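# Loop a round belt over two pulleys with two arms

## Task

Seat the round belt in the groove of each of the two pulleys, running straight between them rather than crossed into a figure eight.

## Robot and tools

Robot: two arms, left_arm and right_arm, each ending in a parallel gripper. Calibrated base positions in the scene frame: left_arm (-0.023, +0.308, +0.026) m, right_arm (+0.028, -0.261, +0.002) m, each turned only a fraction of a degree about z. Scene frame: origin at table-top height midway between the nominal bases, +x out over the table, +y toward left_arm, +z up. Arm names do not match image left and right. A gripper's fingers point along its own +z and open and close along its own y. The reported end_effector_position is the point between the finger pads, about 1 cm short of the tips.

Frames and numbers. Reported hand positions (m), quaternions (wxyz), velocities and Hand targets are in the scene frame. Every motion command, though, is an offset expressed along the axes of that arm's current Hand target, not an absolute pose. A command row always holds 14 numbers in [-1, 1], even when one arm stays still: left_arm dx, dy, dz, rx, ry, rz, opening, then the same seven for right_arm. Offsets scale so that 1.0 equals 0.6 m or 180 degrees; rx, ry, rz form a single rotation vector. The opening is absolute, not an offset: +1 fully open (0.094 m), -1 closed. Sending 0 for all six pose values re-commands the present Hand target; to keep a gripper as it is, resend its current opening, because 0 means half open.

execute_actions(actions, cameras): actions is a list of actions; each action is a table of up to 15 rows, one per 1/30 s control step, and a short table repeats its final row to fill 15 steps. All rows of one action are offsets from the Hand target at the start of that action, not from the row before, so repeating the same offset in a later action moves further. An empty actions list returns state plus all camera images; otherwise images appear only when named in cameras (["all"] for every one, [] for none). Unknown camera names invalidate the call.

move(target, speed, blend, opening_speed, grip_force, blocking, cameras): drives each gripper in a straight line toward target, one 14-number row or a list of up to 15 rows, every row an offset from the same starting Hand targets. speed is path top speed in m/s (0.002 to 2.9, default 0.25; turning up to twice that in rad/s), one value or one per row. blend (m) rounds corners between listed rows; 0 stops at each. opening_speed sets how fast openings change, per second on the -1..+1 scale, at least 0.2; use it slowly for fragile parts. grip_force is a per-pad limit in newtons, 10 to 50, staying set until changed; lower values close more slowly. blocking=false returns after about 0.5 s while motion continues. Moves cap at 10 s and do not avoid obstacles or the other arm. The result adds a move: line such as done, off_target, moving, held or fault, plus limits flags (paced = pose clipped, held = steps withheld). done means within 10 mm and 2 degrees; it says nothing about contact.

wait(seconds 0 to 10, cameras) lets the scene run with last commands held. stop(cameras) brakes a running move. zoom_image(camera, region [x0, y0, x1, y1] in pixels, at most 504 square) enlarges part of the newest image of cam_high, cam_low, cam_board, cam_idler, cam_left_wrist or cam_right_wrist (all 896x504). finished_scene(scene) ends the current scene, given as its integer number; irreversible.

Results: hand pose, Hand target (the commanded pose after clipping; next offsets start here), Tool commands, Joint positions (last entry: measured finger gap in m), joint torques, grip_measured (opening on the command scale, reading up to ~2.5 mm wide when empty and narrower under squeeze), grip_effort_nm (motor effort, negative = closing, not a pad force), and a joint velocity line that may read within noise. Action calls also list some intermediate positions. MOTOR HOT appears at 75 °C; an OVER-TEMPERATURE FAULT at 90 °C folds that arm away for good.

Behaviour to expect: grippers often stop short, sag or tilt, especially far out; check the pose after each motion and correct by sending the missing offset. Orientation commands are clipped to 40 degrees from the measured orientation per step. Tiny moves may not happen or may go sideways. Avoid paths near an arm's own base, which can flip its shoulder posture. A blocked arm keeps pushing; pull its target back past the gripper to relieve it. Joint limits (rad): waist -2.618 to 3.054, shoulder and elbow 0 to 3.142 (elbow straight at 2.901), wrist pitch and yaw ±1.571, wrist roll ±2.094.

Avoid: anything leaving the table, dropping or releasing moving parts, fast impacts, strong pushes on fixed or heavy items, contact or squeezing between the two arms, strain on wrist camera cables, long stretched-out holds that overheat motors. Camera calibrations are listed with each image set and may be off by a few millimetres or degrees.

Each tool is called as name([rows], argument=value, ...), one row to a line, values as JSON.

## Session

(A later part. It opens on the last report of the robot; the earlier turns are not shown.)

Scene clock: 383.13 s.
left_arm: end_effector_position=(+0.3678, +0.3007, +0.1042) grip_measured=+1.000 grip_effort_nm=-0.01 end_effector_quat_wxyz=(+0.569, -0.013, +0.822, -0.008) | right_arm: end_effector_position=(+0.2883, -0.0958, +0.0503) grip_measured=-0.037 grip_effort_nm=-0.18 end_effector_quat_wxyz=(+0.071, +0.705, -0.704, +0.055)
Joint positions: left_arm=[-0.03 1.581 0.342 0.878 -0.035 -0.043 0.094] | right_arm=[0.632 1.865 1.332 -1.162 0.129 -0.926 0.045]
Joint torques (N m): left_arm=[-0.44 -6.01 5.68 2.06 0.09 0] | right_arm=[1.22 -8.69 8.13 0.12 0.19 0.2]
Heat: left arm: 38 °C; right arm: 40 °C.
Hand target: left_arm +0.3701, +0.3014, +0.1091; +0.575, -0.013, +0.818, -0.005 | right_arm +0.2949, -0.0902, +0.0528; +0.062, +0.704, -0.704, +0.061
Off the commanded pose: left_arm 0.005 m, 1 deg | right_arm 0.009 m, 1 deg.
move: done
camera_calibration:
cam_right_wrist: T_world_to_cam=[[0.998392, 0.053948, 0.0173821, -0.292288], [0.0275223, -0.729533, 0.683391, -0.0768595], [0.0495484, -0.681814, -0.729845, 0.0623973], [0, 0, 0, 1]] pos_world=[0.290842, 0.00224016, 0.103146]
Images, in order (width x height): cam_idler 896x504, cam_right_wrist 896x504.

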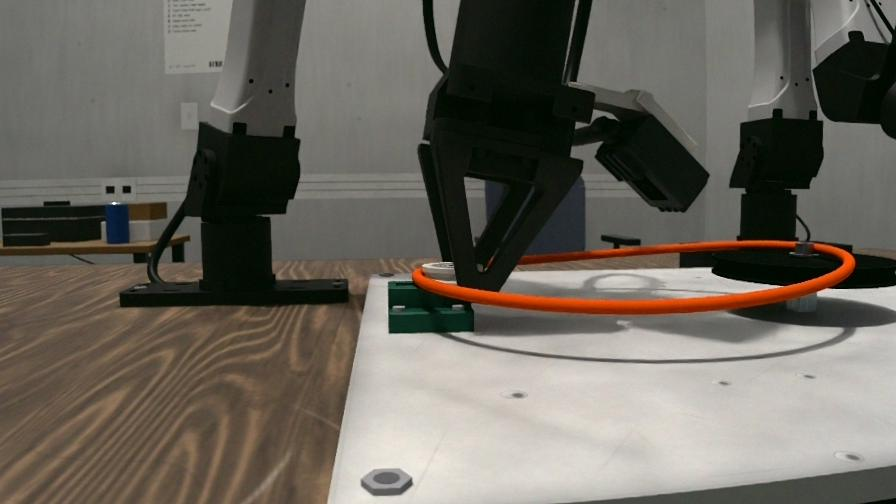

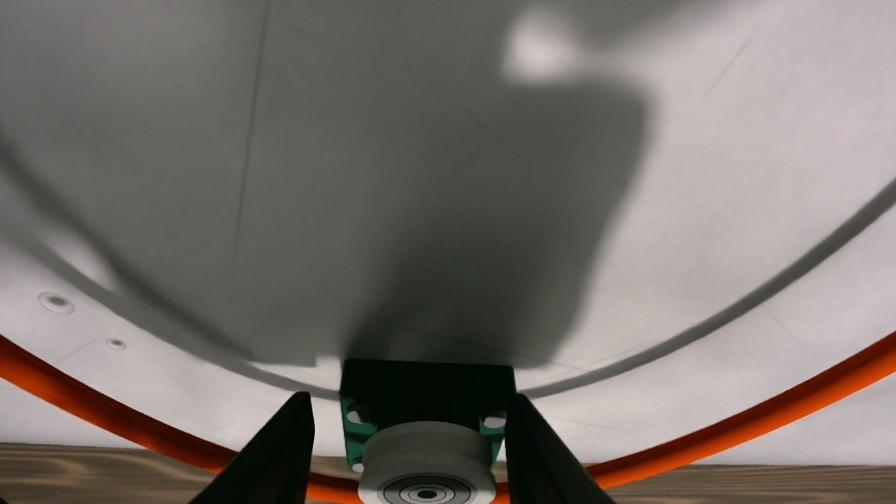

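move([
  [0,0,0,0,0,0,0.6,-0.0182,0,-0.0117,0,0,0,-0.04],
  [-0.17,-0.0538,-0.115,0,0,0,0.6,-0.0097,0,-0.1372,0,0,0,-0.04],
  [-0.0797,-0.378,-0.1517,0.228,0.3888,0.5016,0.6,0.199,0.0833,-0.168,0,0,0,-0.04],
], speed=[0.08,0.15,0.25], blend=[0,0.02,0], cameras=["all"])

zoom_image(camera="cam_idler", region=[360, 180, 560, 340])

Scene clock: 421.40 s.
left_arm: end_effector_position=(+0.3016, +0.0743, +0.1904) grip_measured=+0.602 grip_effort_nm=-0.12 end_effector_quat_wxyz=(+0.003, +0.705, +0.699, +0.125) | right_arm: end_effector_position=(+0.2526, -0.1812, +0.1709) grip_measured=-0.037 grip_effort_nm=-0.18 end_effector_quat_wxyz=(+0.050, +0.699, -0.711, +0.057)
Joint positions: left_arm=[-0.726 2.081 2.093 -1.563 -0.25 0.85 0.075] | right_arm=[0.437 1.504 1.416 -1.541 0.14 -1.107 0.045]
Joint torques (N m): left_arm=[-0.59 -9.47 8.46 0.09 -0.14 0.19] | right_arm=[-0.09 -8.4 4.64 -0.01 0.29 -0.14]
Heat: left arm: 37 °C; right arm: 40 °C.
Hand target: left_arm +0.3041, +0.0755, +0.1900; -0.123, +0.696, +0.696, +0.123 | right_arm +0.2450, -0.1903, +0.1728; +0.062, +0.705, -0.704, +0.061
Off the commanded pose: left_arm 0.003 m, 14 deg | right_arm 0.012 m, 2 deg.
joint sent to its limit (left arm) — joint 4 (wrist pitch), lower limit. The joint targets are off in orientation, not in position.
move: off_target (left_arm, right_arm)
camera_calibration:
cam_left_wrist: T_world_to_cam=[[-0.989694, -0.0391687, -0.137738, 0.318803], [-0.119835, 0.753113, 0.646886, -0.102196], [0.0783949, 0.656725, -0.750045, 0.167622], [0, 0, 0, 1]] pos_world=[0.29013, -0.0206291, 0.235745]
cam_right_wrist: T_world_to_cam=[[0.997974, 0.0378195, 0.0511701, -0.262755], [-0.00574533, -0.747346, 0.66441, -0.212123], [0.0633694, -0.663358, -0.745615, 0.0964573], [0, 0, 0, 1]] pos_world=[0.254892, -0.0846062, 0.226302]

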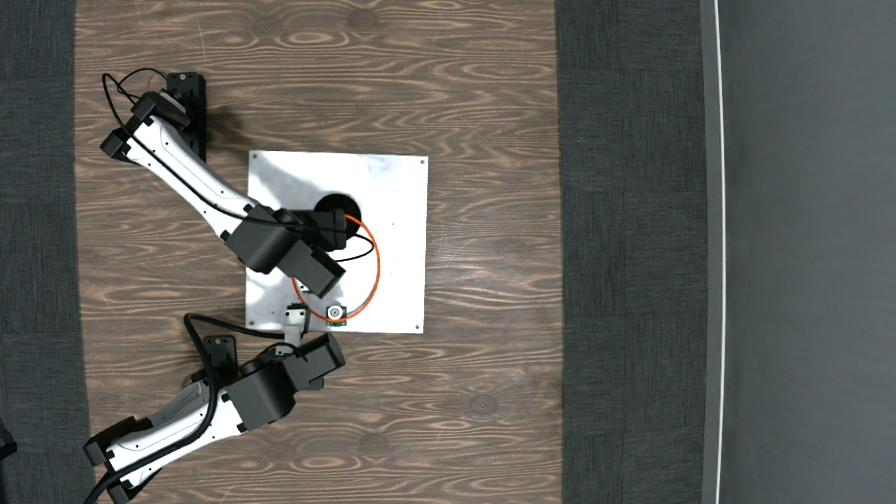

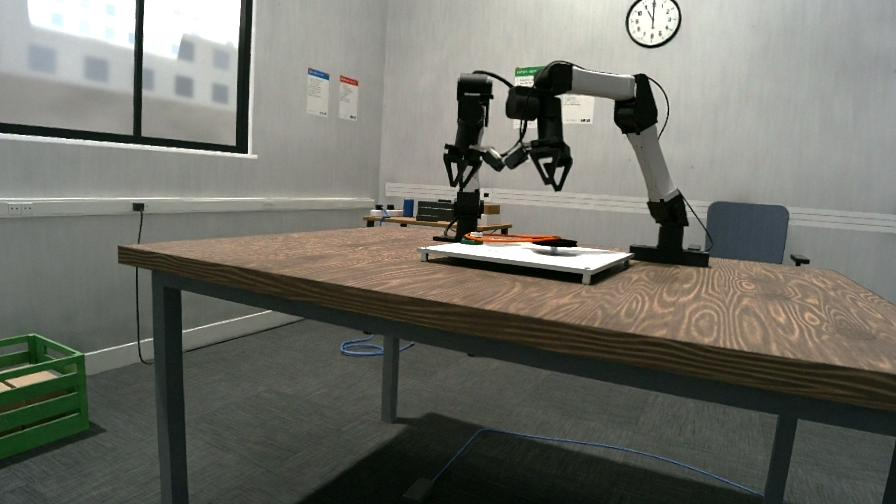

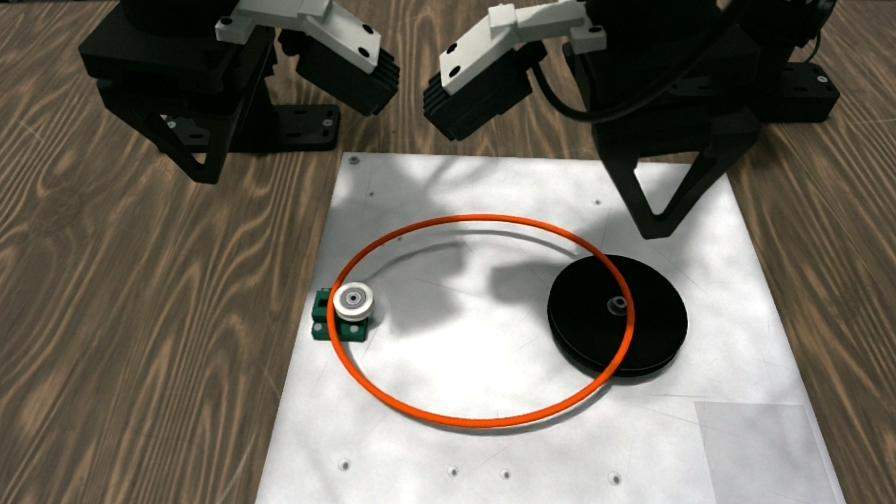

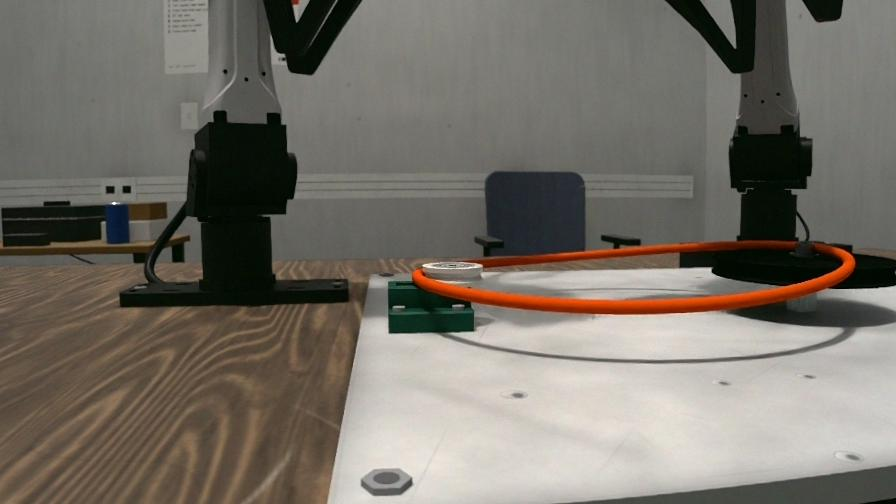

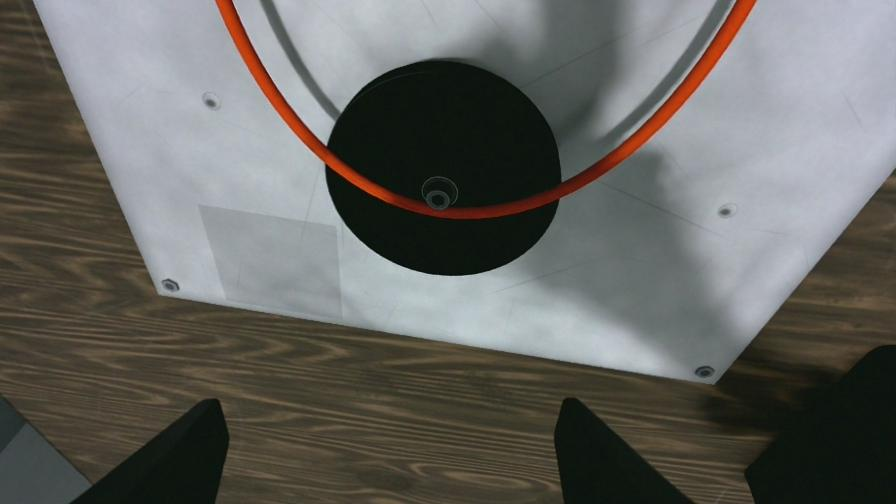

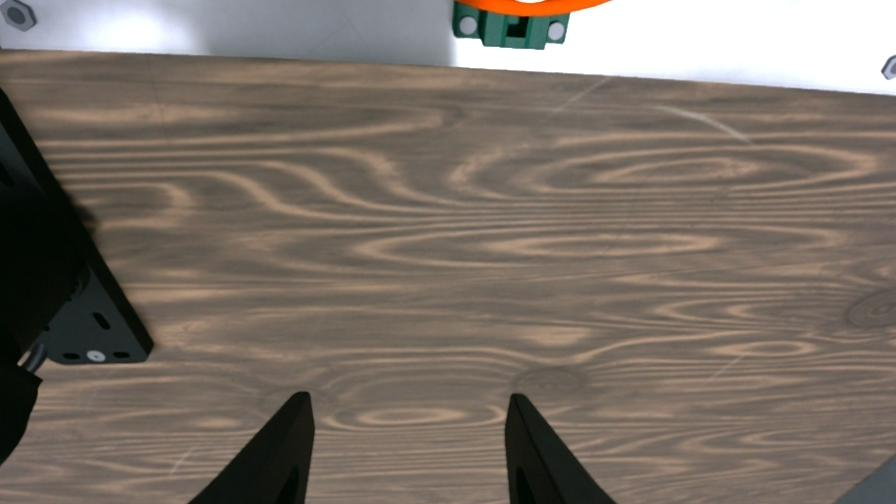

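Scaled by 2.520 from the camera's 896x504 image, which has a finer 1280x720 frame.

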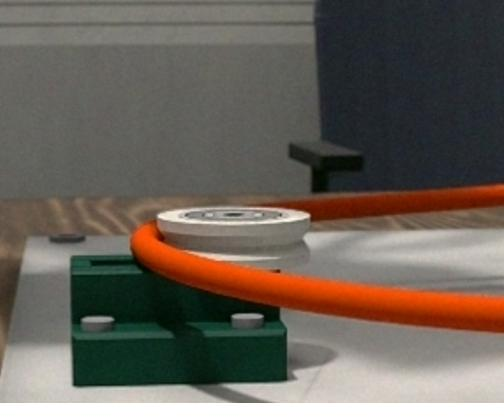

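move(target=[-0.06,0.0033,0.1378,0,0,0,0.6,0,0,0,0,0,0,-0.04], speed=0.15, cameras=["cam_high","cam_board","cam_idler","cam_left_wrist"])

zoom_image(camera="cam_idler", region=[696, 100, 896, 340])

Scene clock: 452.13 s.
left_arm: end_effector_position=(+0.3063, +0.0701, +0.1000) grip_measured=+0.602 grip_effort_nm=-0.12 end_effector_quat_wxyz=(-0.107, +0.703, +0.693, +0.119) | right_arm: end_effector_position=(+0.2526, -0.1812, +0.1709) grip_measured=-0.037 grip_effort_nm=-0.18 end_effector_quat_wxyz=(+0.050, +0.699, -0.711, +0.057)
Joint positions: left_arm=[-0.726 2.33 2.115 -1.561 -0.25 0.827 0.075] | right_arm=[0.437 1.504 1.416 -1.541 0.14 -1.107 0.045]
Joint torques (N m): left_arm=[-0.65 -11.48 7.77 -0.3 -0.05 -0.16] | right_arm=[-0.09 -8.42 4.66 -0.01 0.29 -0.14]
Heat: left arm: 42 °C; right arm: 38 °C.
Hand target: left_arm +0.3061, +0.0699, +0.1001; -0.123, +0.696, +0.696, +0.123 | right_arm +0.2450, -0.1903, +0.1728; +0.062, +0.705, -0.704, +0.061
Off the commanded pose: left_arm 0.000 m, 2 deg | right_arm 0.012 m, 2 deg.
joint sent to its limit (left arm) — joint 4 (wrist pitch), lower limit. The joint targets still meet the commanded pose.
move: off_target (right_arm)
camera_calibration:
cam_left_wrist: T_world_to_cam=[[-0.998476, -0.0524639, 0.0171417, 0.299006], [-0.020877, 0.6465, 0.762628, -0.0744143], [-0.0510925, 0.761108, -0.64661, 0.124199], [0, 0, 0, 1]] pos_world=[0.303342, -0.0307331, 0.131933]
Images, in order (width x height): cam_high 896x504, cam_board 896x504, cam_idler 896x504, cam_left_wrist 896x504.

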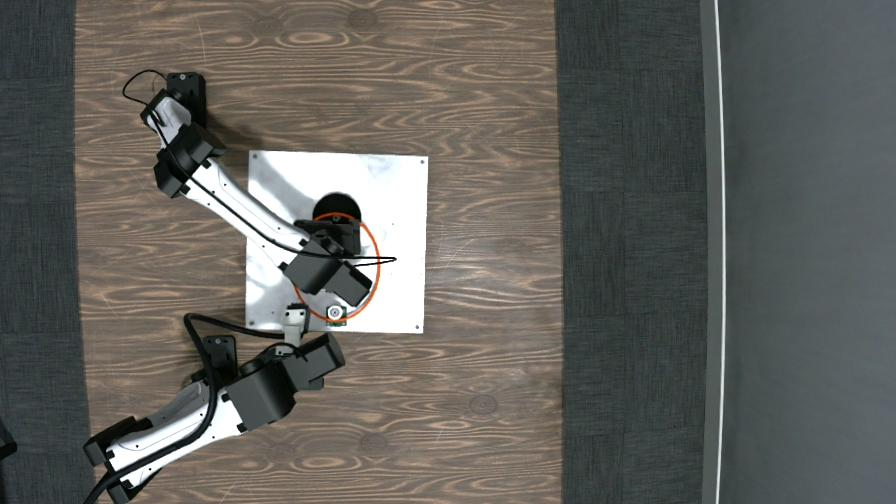

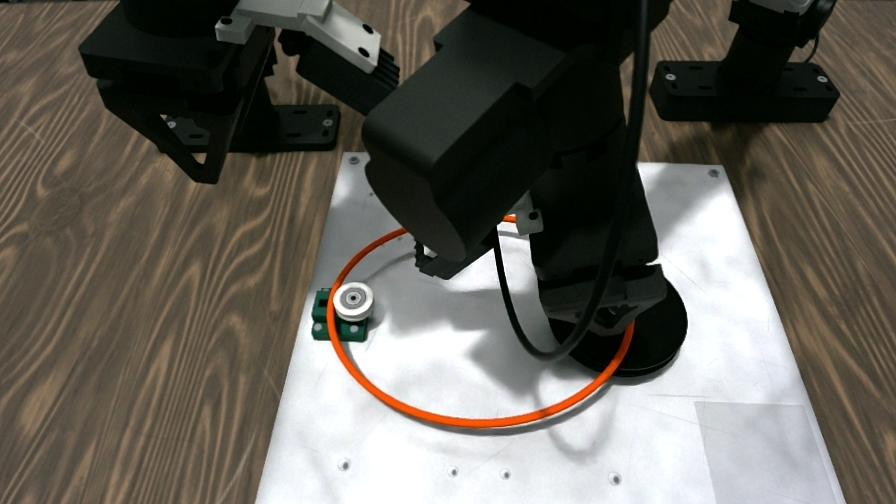

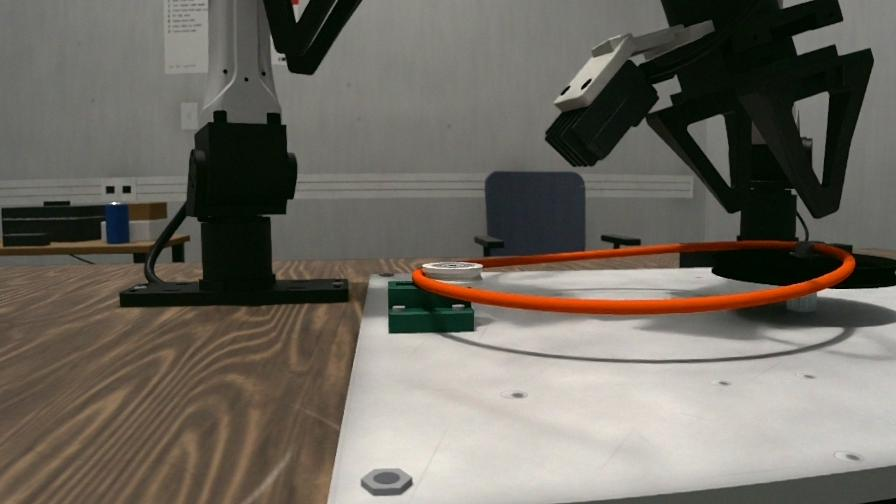

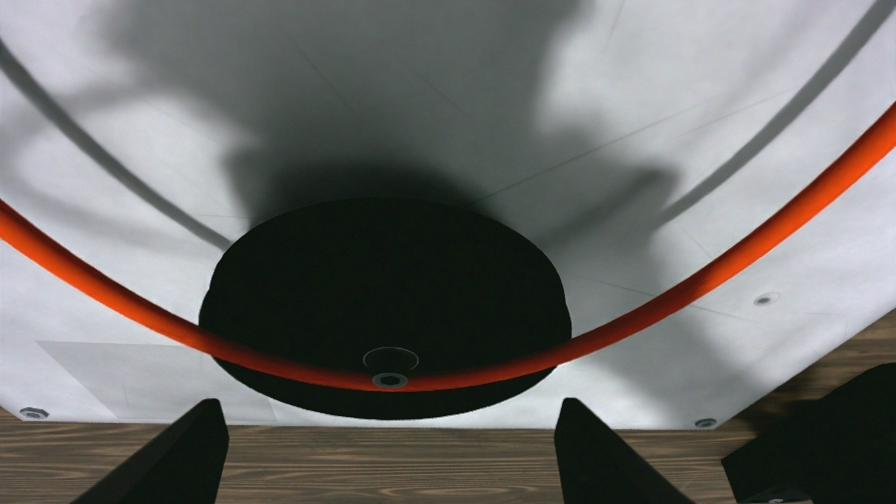

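Scaled by 2.100 from the camera's 896x504 image, which has a finer 1280x720 frame.

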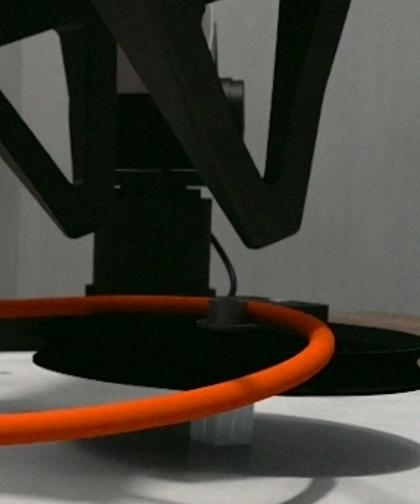

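move(target=[-0.0035,0,0.029,0,-0.111,0,0.6,0,0,0,0,0,0,-0.04], speed=0.1, cameras=["cam_board","cam_idler","cam_left_wrist"])

zoom_image(camera="cam_idler", region=[696, 150, 896, 310])

Scene clock: 495.40 s.
left_arm: end_effector_position=(+0.2986, +0.0774, +0.0775) grip_measured=+0.602 grip_effort_nm=-0.12 end_effector_quat_wxyz=(-0.030, +0.703, +0.710, -0.001) | right_arm: end_effector_position=(+0.2526, -0.1812, +0.1709) grip_measured=-0.037 grip_effort_nm=-0.18 end_effector_quat_wxyz=(+0.050, +0.699, -0.711, +0.057)
Joint positions: left_arm=[-0.619 2.136 1.747 -1.24 -0.006 0.936 0.075] | right_arm=[0.437 1.504 1.416 -1.541 0.14 -1.107 0.045]
Joint torques (N m): left_arm=[-0.02 -14.63 4.45 0.66 0.23 0.24] | right_arm=[-0.08 -8.4 4.64 -0.01 0.29 -0.14]
Heat: left arm: 48 °C; right arm: 38 °C.
Hand target: left_arm +0.3061, +0.0739, +0.0831; +0.000, +0.707, +0.707, +0.000 | right_arm +0.2450, -0.1903, +0.1728; +0.062, +0.705, -0.704, +0.061
Off the commanded pose: left_arm 0.010 m, 3 deg | right_arm 0.012 m, 2 deg.
move: off_target (left_arm, right_arm)
camera_calibration:
cam_left_wrist: T_world_to_cam=[[-0.993374, -0.0677272, 0.0928457, 0.28583], [-0.00504174, 0.8328, 0.553551, -0.0651339], [-0.114812, 0.549416, -0.827624, 0.153226], [0, 0, 0, 1]] pos_world=[0.3012, -0.010583, 0.136331]
Images, in order (width x height): cam_board 896x504, cam_idler 896x504, cam_left_wrist 896x504.

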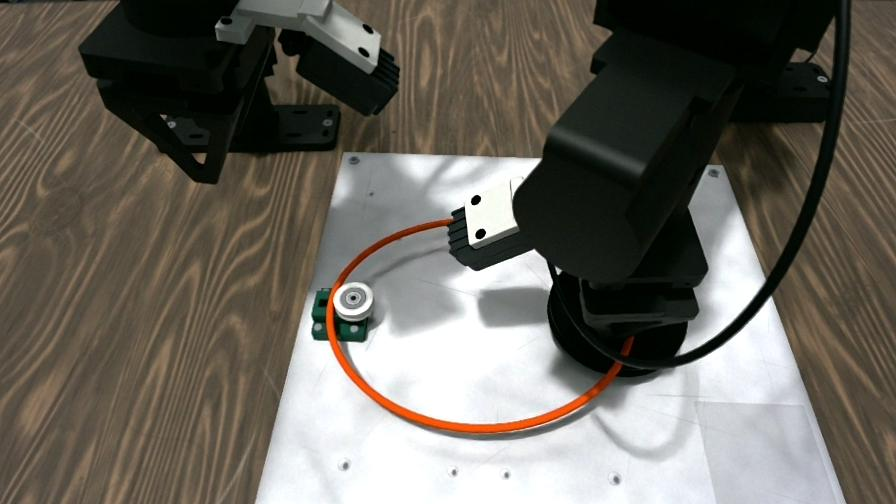

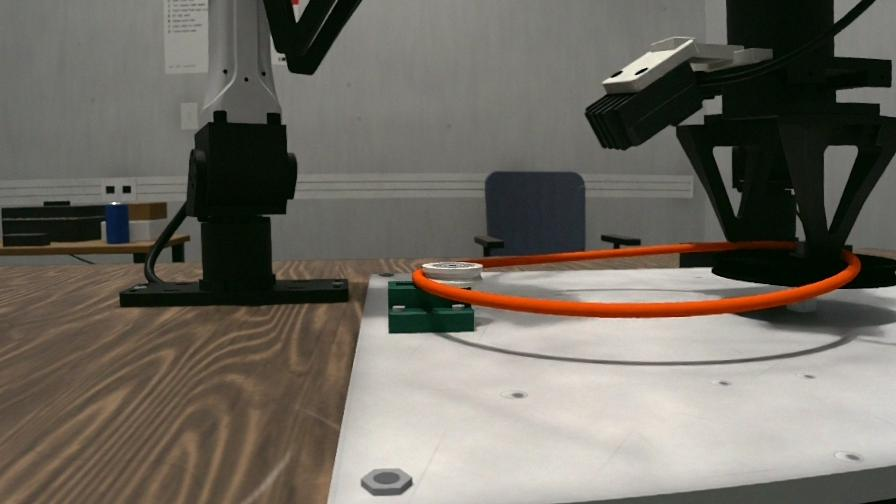

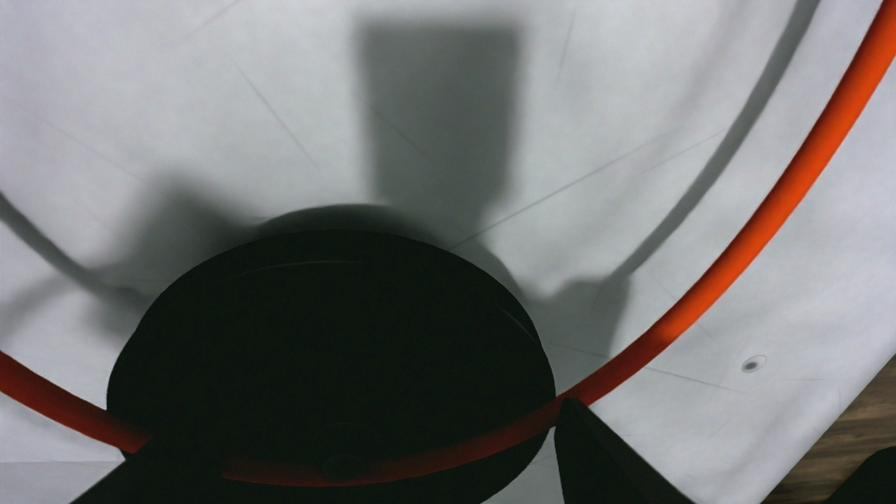

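Scaled by 2.520 from the camera's 896x504 image, which has a finer 1280x720 frame.

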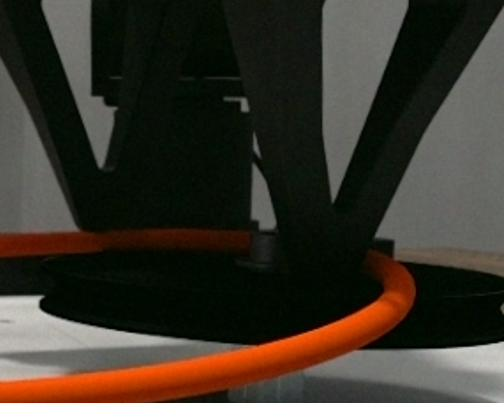

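move(target=[-0.01,0.0133,-0.0417,0,0,0,0.6,0,0,0,0,0,0,-0.04], speed=0.1, cameras=["cam_idler","cam_left_wrist"])

Scene clock: 512.07 s.
left_arm: end_effector_position=(+0.3135, +0.0682, +0.1027) grip_measured=+0.602 grip_effort_nm=-0.12 end_effector_quat_wxyz=(+0.000, +0.702, +0.712, +0.007) | right_arm: end_effector_position=(+0.2526, -0.1812, +0.1709) grip_measured=-0.037 grip_effort_nm=-0.18 end_effector_quat_wxyz=(+0.050, +0.699, -0.711, +0.057)
Joint positions: left_arm=[-0.619 2.136 1.849 -1.282 -0.014 0.931 0.075] | right_arm=[0.437 1.504 1.416 -1.541 0.14 -1.107 0.045]
Joint torques (N m): left_arm=[0.14 -11.79 8.21 0.1 0.27 0.23] | right_arm=[-0.09 -8.4 4.66 -0.01 0.29 -0.14]
Heat: left arm: 49 °C; right arm: 38 °C.
Hand target: left_arm +0.3141, +0.0679, +0.1081; +0.000, +0.707, +0.707, +0.000 | right_arm +0.2450, -0.1903, +0.1728; +0.062, +0.705, -0.704, +0.061
Off the commanded pose: left_arm 0.005 m, 1 deg | right_arm 0.012 m, 2 deg.
move: off_target (right_arm)
camera_calibration:
cam_left_wrist: T_world_to_cam=[[-0.996675, -0.07015, 0.0414411, 0.304231], [-0.0377673, 0.848456, 0.527917, -0.0595114], [-0.0721943, 0.524596, -0.848285, 0.171242], [0, 0, 0, 1]] pos_world=[0.313334, -0.0179983, 0.164071]
Images, in order (width x height): cam_idler 896x504, cam_left_wrist 896x504.

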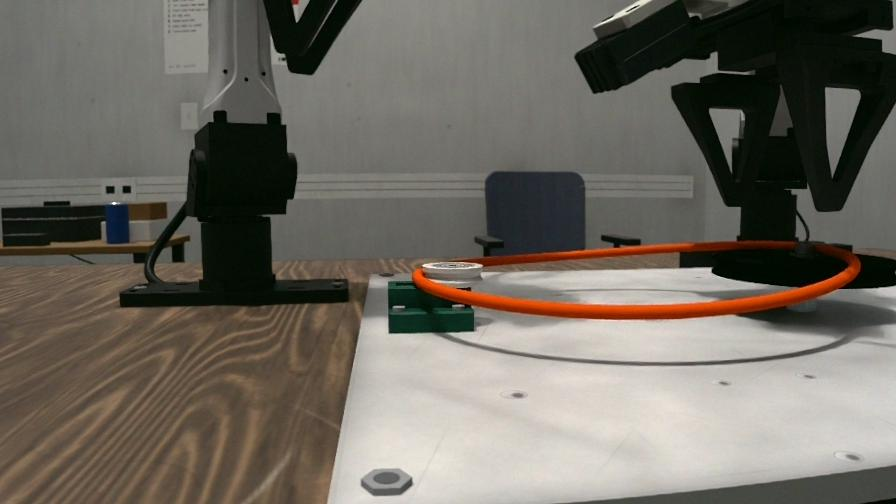

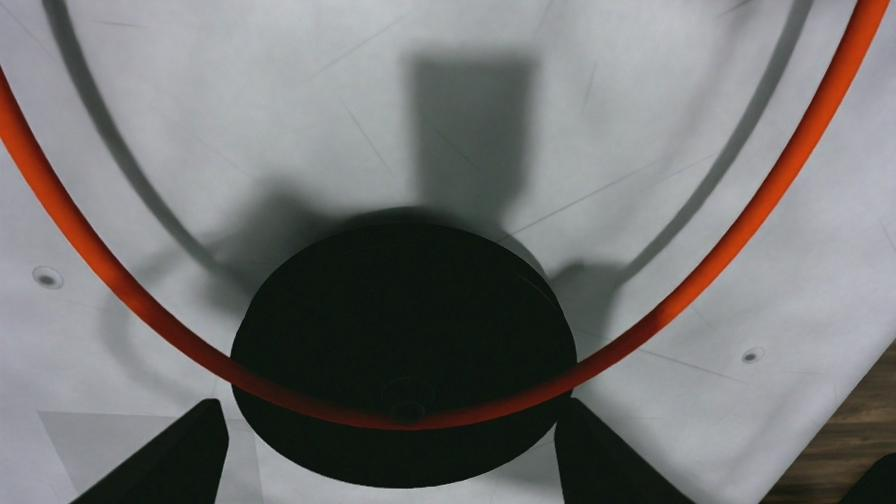

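move(target=[0.0035,-0.0077,0.0402,0,0,0.02,0.6,0,0,0,0,0,0,-0.04], speed=0.06, cameras=["cam_idler","cam_left_wrist","cam_board"])

zoom_image(camera="cam_idler", region=[696, 150, 896, 310])

zoom_image(camera="cam_left_wrist", region=[140, 300, 660, 504])

Scene clock: 542.40 s.
left_arm: end_effector_position=(+0.3062, +0.0735, +0.0841) grip_measured=+0.602 grip_effort_nm=-0.12 end_effector_quat_wxyz=(-0.015, +0.722, +0.692, +0.004) | right_arm: end_effector_position=(+0.2526, -0.1812, +0.1709) grip_measured=-0.037 grip_effort_nm=-0.18 end_effector_quat_wxyz=(+0.050, +0.699, -0.711, +0.057)
Joint positions: left_arm=[-0.619 2.136 1.774 -1.237 -0.014 0.988 0.075] | right_arm=[0.437 1.504 1.416 -1.541 0.14 -1.107 0.045]
Joint torques (N m): left_arm=[0.02 -12.86 4.9 0.57 0.28 0.17] | right_arm=[-0.09 -8.4 4.64 -0.01 0.29 -0.14]
Heat: left arm: 48 °C; right arm: 37 °C.
Hand target: left_arm +0.3095, +0.0700, +0.0840; +0.000, +0.729, +0.685, +0.000 | right_arm +0.2450, -0.1903, +0.1728; +0.062, +0.705, -0.704, +0.061
Off the commanded pose: left_arm 0.005 m, 2 deg | right_arm 0.012 m, 2 deg.
move: off_target (right_arm)
camera_calibration:
cam_left_wrist: T_world_to_cam=[[-0.997715, -0.0144435, 0.0660037, 0.292232], [0.0237519, 0.839557, 0.542753, -0.0737874], [-0.0632531, 0.54308, -0.837295, 0.147131], [0, 0, 0, 1]] pos_world=[0.302623, -0.0137343, 0.143952]
Images, in order (width x height): cam_board 896x504, cam_idler 896x504, cam_left_wrist 896x504.

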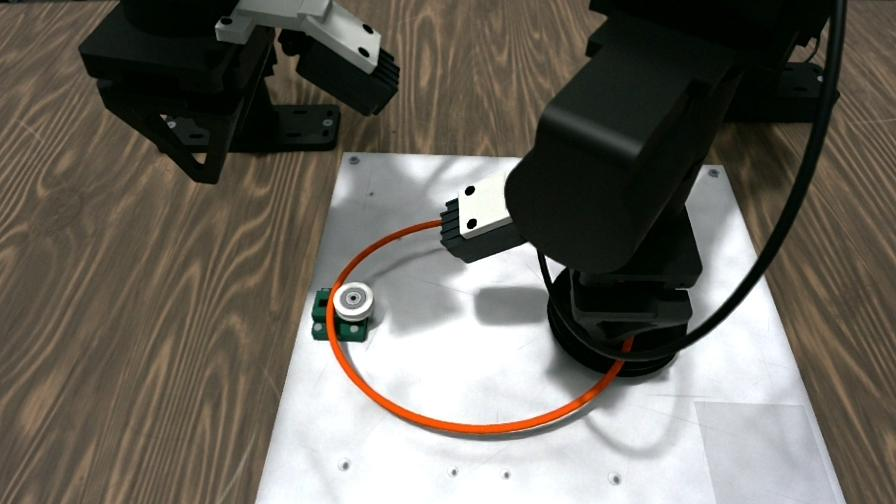

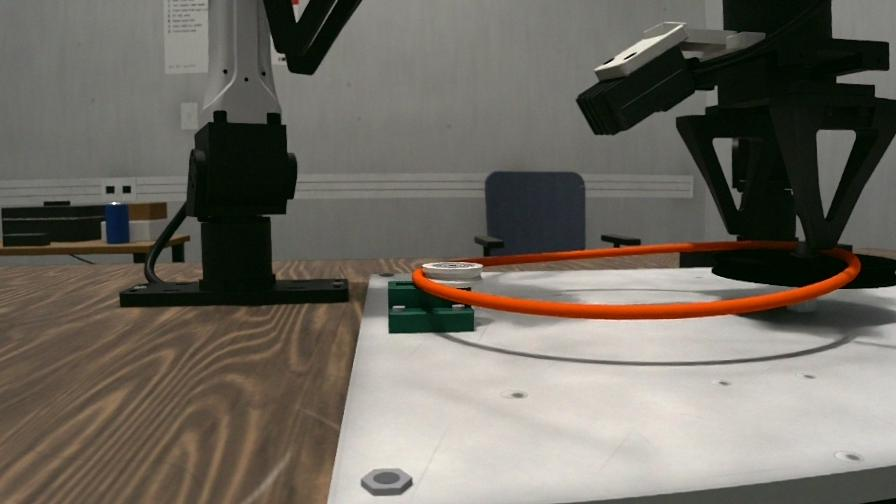

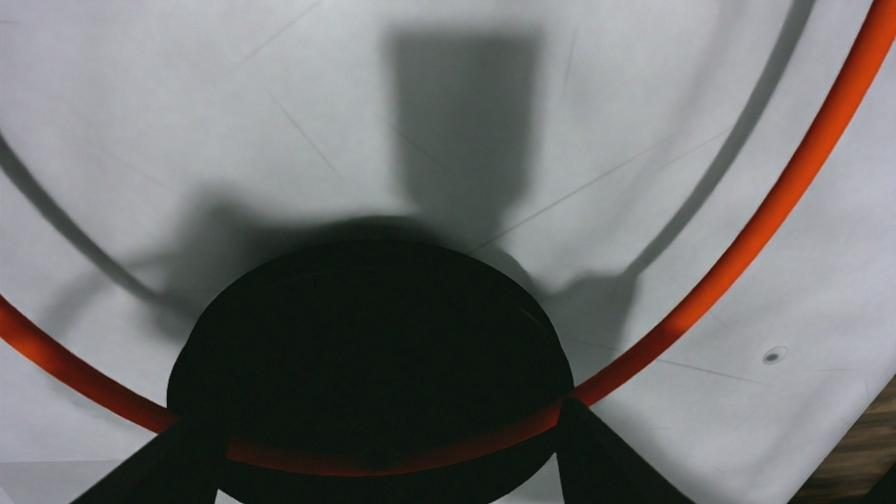

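Scaled by 2.520 from the camera's 896x504 image, which has a finer 1280x720 frame.

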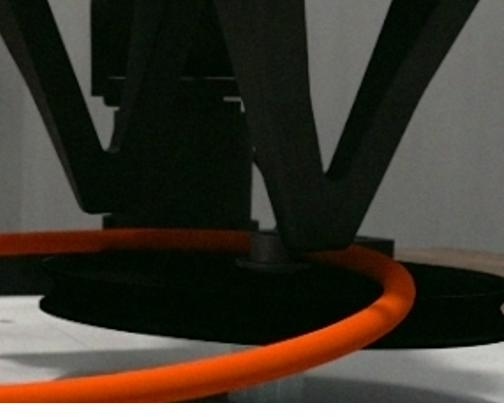

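Region (140, 300, 660, 504) is 520x204 pixels. A region can be at most 504 by 504 pixels.

move(target=[-0.0045,0.007,0.0067,0,0,0,0.6,0,0,0,0,0,0,-0.04], speed=0.06, cameras=["cam_idler","cam_left_wrist"])

zoom_image(camera="cam_idler", region=[696, 150, 896, 310])

zoom_image(camera="cam_left_wrist", region=[150, 300, 650, 504])

Scene clock: 580.67 s.
left_arm: end_effector_position=(+0.3072, +0.0728, +0.0841) grip_measured=+0.602 grip_effort_nm=-0.12 end_effector_quat_wxyz=(-0.013, +0.722, +0.692, +0.005) | right_arm: end_effector_position=(+0.2526, -0.1812, +0.1709) grip_measured=-0.037 grip_effort_nm=-0.18 end_effector_quat_wxyz=(+0.050, +0.699, -0.711, +0.057)
Joint positions: left_arm=[-0.619 2.136 1.774 -1.233 -0.014 0.988 0.075] | right_arm=[0.437 1.504 1.416 -1.541 0.14 -1.107 0.045]
Joint torques (N m): left_arm=[-0.09 -10.92 6.71 0.62 0.26 0.2] | right_arm=[-0.08 -8.4 4.66 -0.01 0.29 -0.14]
Heat: left arm: 50 °C; right arm: 37 °C.
Hand target: left_arm +0.3135, +0.0670, +0.0800; +0.000, +0.729, +0.685, +0.000 | right_arm +0.2450, -0.1903, +0.1728; +0.062, +0.705, -0.704, +0.061
Off the commanded pose: left_arm 0.010 m, 2 deg | right_arm 0.012 m, 2 deg.
move: off_target (right_arm)
camera_calibration:
cam_left_wrist: T_world_to_cam=[[-0.997958, -0.0142466, 0.0622597, 0.293528], [0.0217198, 0.841007, 0.540589, -0.0725439], [-0.0600624, 0.540837, -0.83898, 0.146861], [0, 0, 0, 1]] pos_world=[0.303325, -0.014236, 0.144155]
Images, in order (width x height): cam_idler 896x504, cam_left_wrist 896x504.

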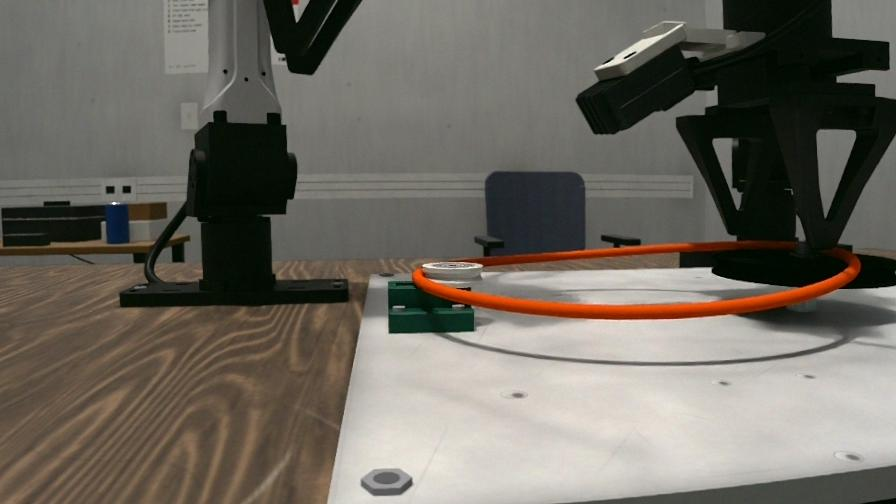

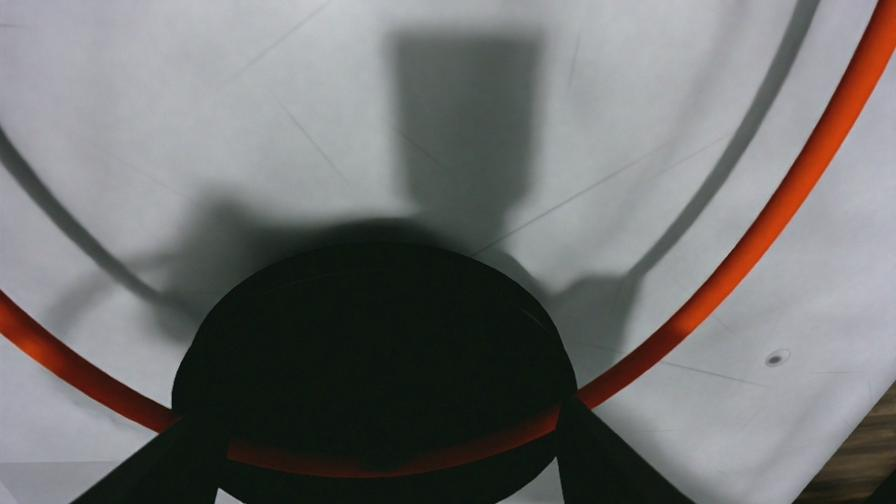

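Scaled by 2.520 from the camera's 896x504 image, which has a finer 1280x720 frame.

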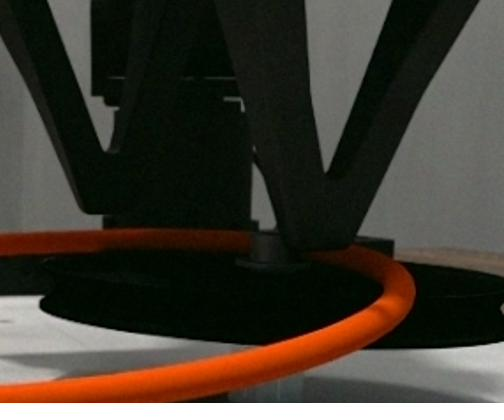

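Scaled by 1.008 from the camera's 896x504 image, which has a finer 1280x720 frame.

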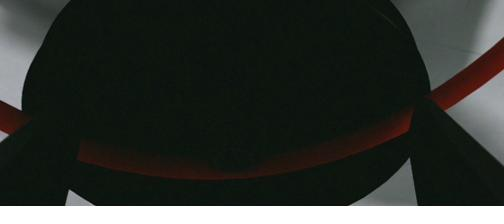

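move(target=[-0.0335,-0.0022,0.0017,0,0,0,0.6,0,0,0,0,0,0,-0.04], speed=0.08, cameras=["cam_idler","cam_left_wrist"])

zoom_image(camera="cam_idler", region=[696, 150, 896, 310])

Scene clock: 595.60 s.
left_arm: end_effector_position=(+0.3050, +0.0553, +0.0819) grip_measured=+0.602 grip_effort_nm=-0.12 end_effector_quat_wxyz=(-0.009, +0.734, +0.679, +0.006) | right_arm: end_effector_position=(+0.2526, -0.1812, +0.1709) grip_measured=-0.037 grip_effort_nm=-0.18 end_effector_quat_wxyz=(+0.050, +0.699, -0.711, +0.057)
Joint positions: left_arm=[-0.657 2.165 1.812 -1.233 -0.014 0.985 0.075] | right_arm=[0.437 1.504 1.416 -1.541 0.14 -1.107 0.045]
Joint torques (N m): left_arm=[-0.31 -9.99 8.47 0.37 0.22 -0.13] | right_arm=[-0.09 -8.4 4.64 -0.02 0.29 -0.14]
Heat: left arm: 49 °C; right arm: 37 °C.
Hand target: left_arm +0.3108, +0.0470, +0.0789; +0.000, +0.729, +0.685, +0.000 | right_arm +0.2450, -0.1903, +0.1728; +0.062, +0.705, -0.704, +0.061
Off the commanded pose: left_arm 0.011 m, 1 deg | right_arm 0.012 m, 2 deg.
move: off_target (left_arm, right_arm)
camera_calibration:
cam_left_wrist: T_world_to_cam=[[-0.998251, 0.020287, 0.0555331, 0.290033], [0.0469726, 0.842544, 0.536576, -0.0640861], [-0.0359036, 0.538246, -0.842023, 0.147477], [0, 0, 0, 1]] pos_world=[0.297831, -0.0312677, 0.14246]
Images, in order (width x height): cam_idler 896x504, cam_left_wrist 896x504.

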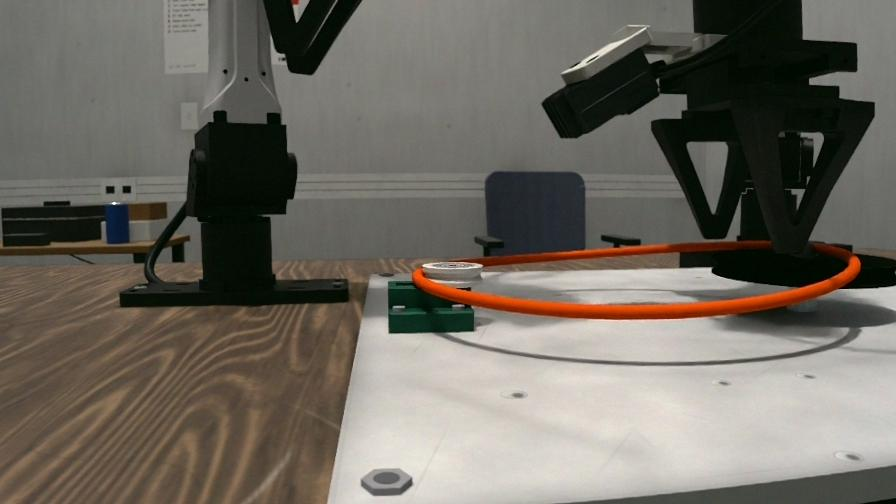

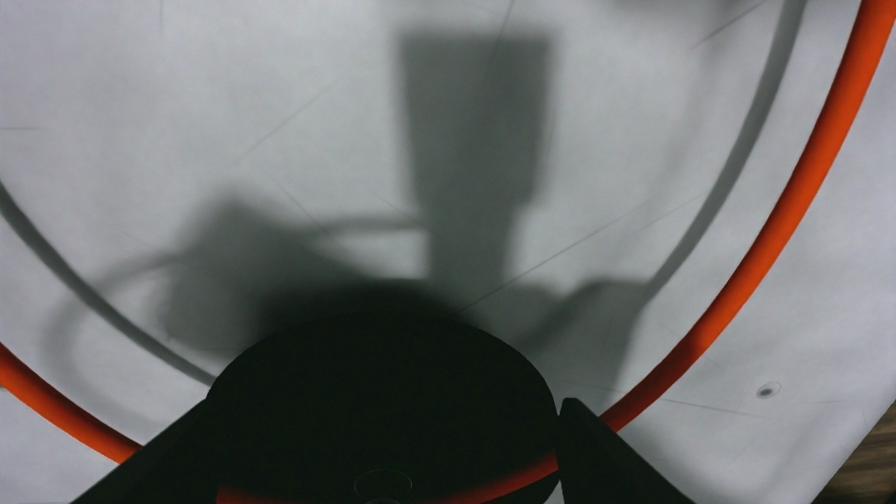

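Scaled by 2.520 from the camera's 896x504 image, which has a finer 1280x720 frame.

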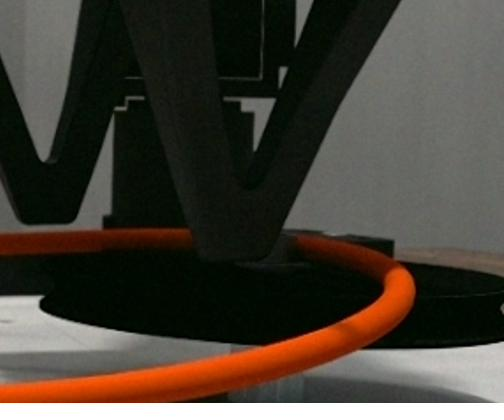

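move(target=[0.0505,0.0052,0.010,0,0,0,0.6,0,0,0,0,0,0,-0.04], speed=0.05, cameras=["cam_board","cam_idler","cam_left_wrist"])

zoom_image(camera="cam_idler", region=[696, 150, 896, 310])

Scene clock: 614.17 s.
left_arm: end_effector_position=(+0.3151, +0.0771, +0.0750) grip_measured=+0.602 grip_effort_nm=-0.11 end_effector_quat_wxyz=(-0.009, +0.722, +0.691, +0.005) | right_arm: end_effector_position=(+0.2526, -0.1812, +0.1709) grip_measured=-0.037 grip_effort_nm=-0.18 end_effector_quat_wxyz=(+0.050, +0.699, -0.711, +0.057)
Joint positions: left_arm=[-0.6 2.15 1.761 -1.198 -0.014 1.009 0.075] | right_arm=[0.437 1.504 1.416 -1.541 0.14 -1.107 0.045]
Joint torques (N m): left_arm=[0.17 -13 3.79 0.51 0.15 0.25] | right_arm=[-0.08 -8.42 4.64 -0.01 0.29 -0.14]
Heat: left arm: 50 °C; right arm: 37 °C.
Hand target: left_arm +0.3158, +0.0771, +0.0728; +0.000, +0.729, +0.685, +0.000 | right_arm +0.2450, -0.1903, +0.1728; +0.062, +0.705, -0.704, +0.061
Off the commanded pose: left_arm 0.002 m, 2 deg | right_arm 0.012 m, 2 deg.
move: off_target (right_arm)
camera_calibration:
cam_left_wrist: T_world_to_cam=[[-0.998308, -0.0124155, 0.0568101, 0.302488], [0.0200667, 0.84338, 0.536942, -0.0708406], [-0.0545789, 0.537174, -0.841704, 0.13616], [0, 0, 0, 1]] pos_world=[0.310829, -0.00964018, 0.135459]
Images, in order (width x height): cam_board 896x504, cam_idler 896x504, cam_left_wrist 896x504.

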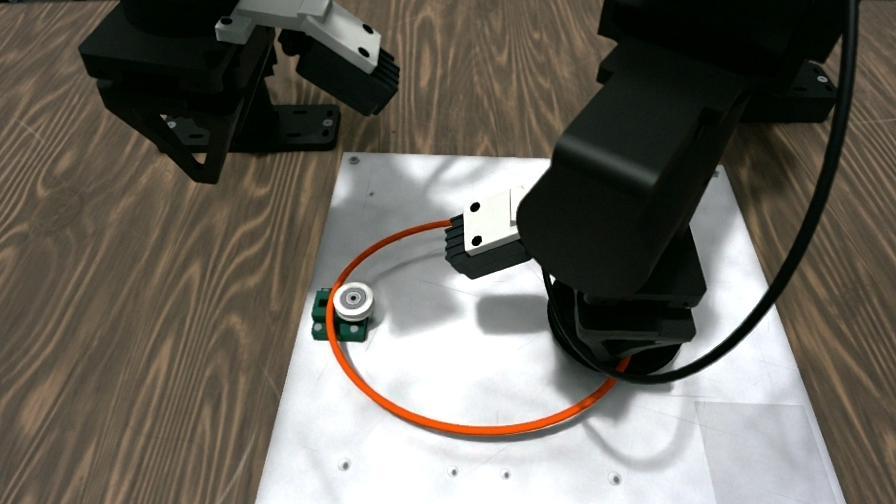

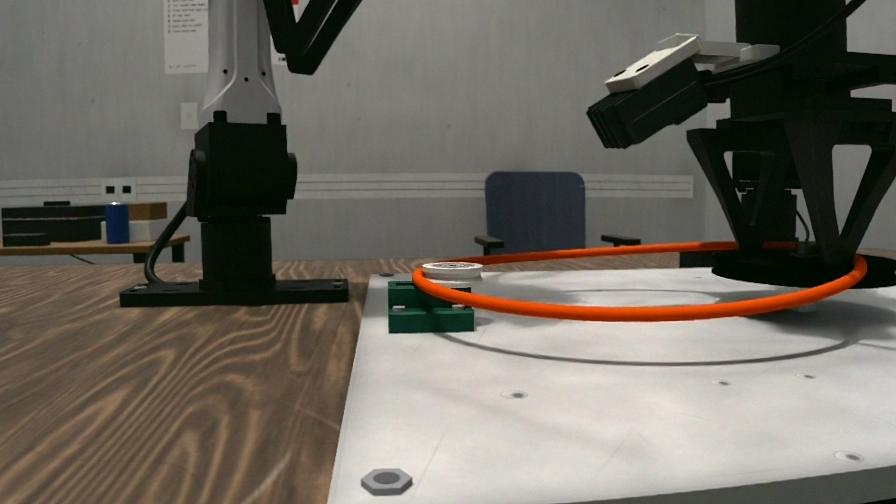

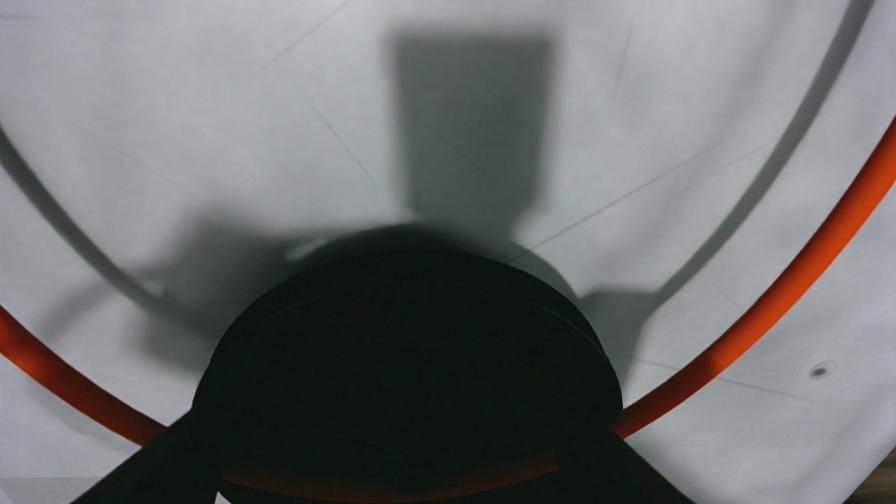

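Scaled by 2.520 from the camera's 896x504 image, which has a finer 1280x720 frame.

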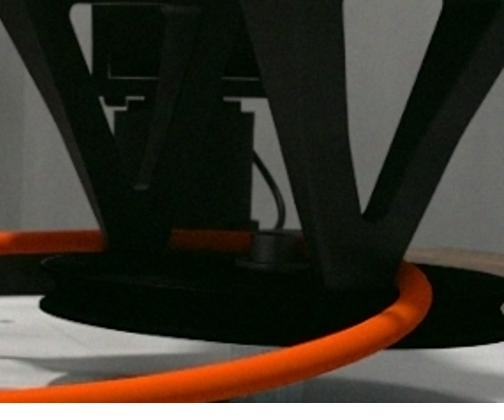

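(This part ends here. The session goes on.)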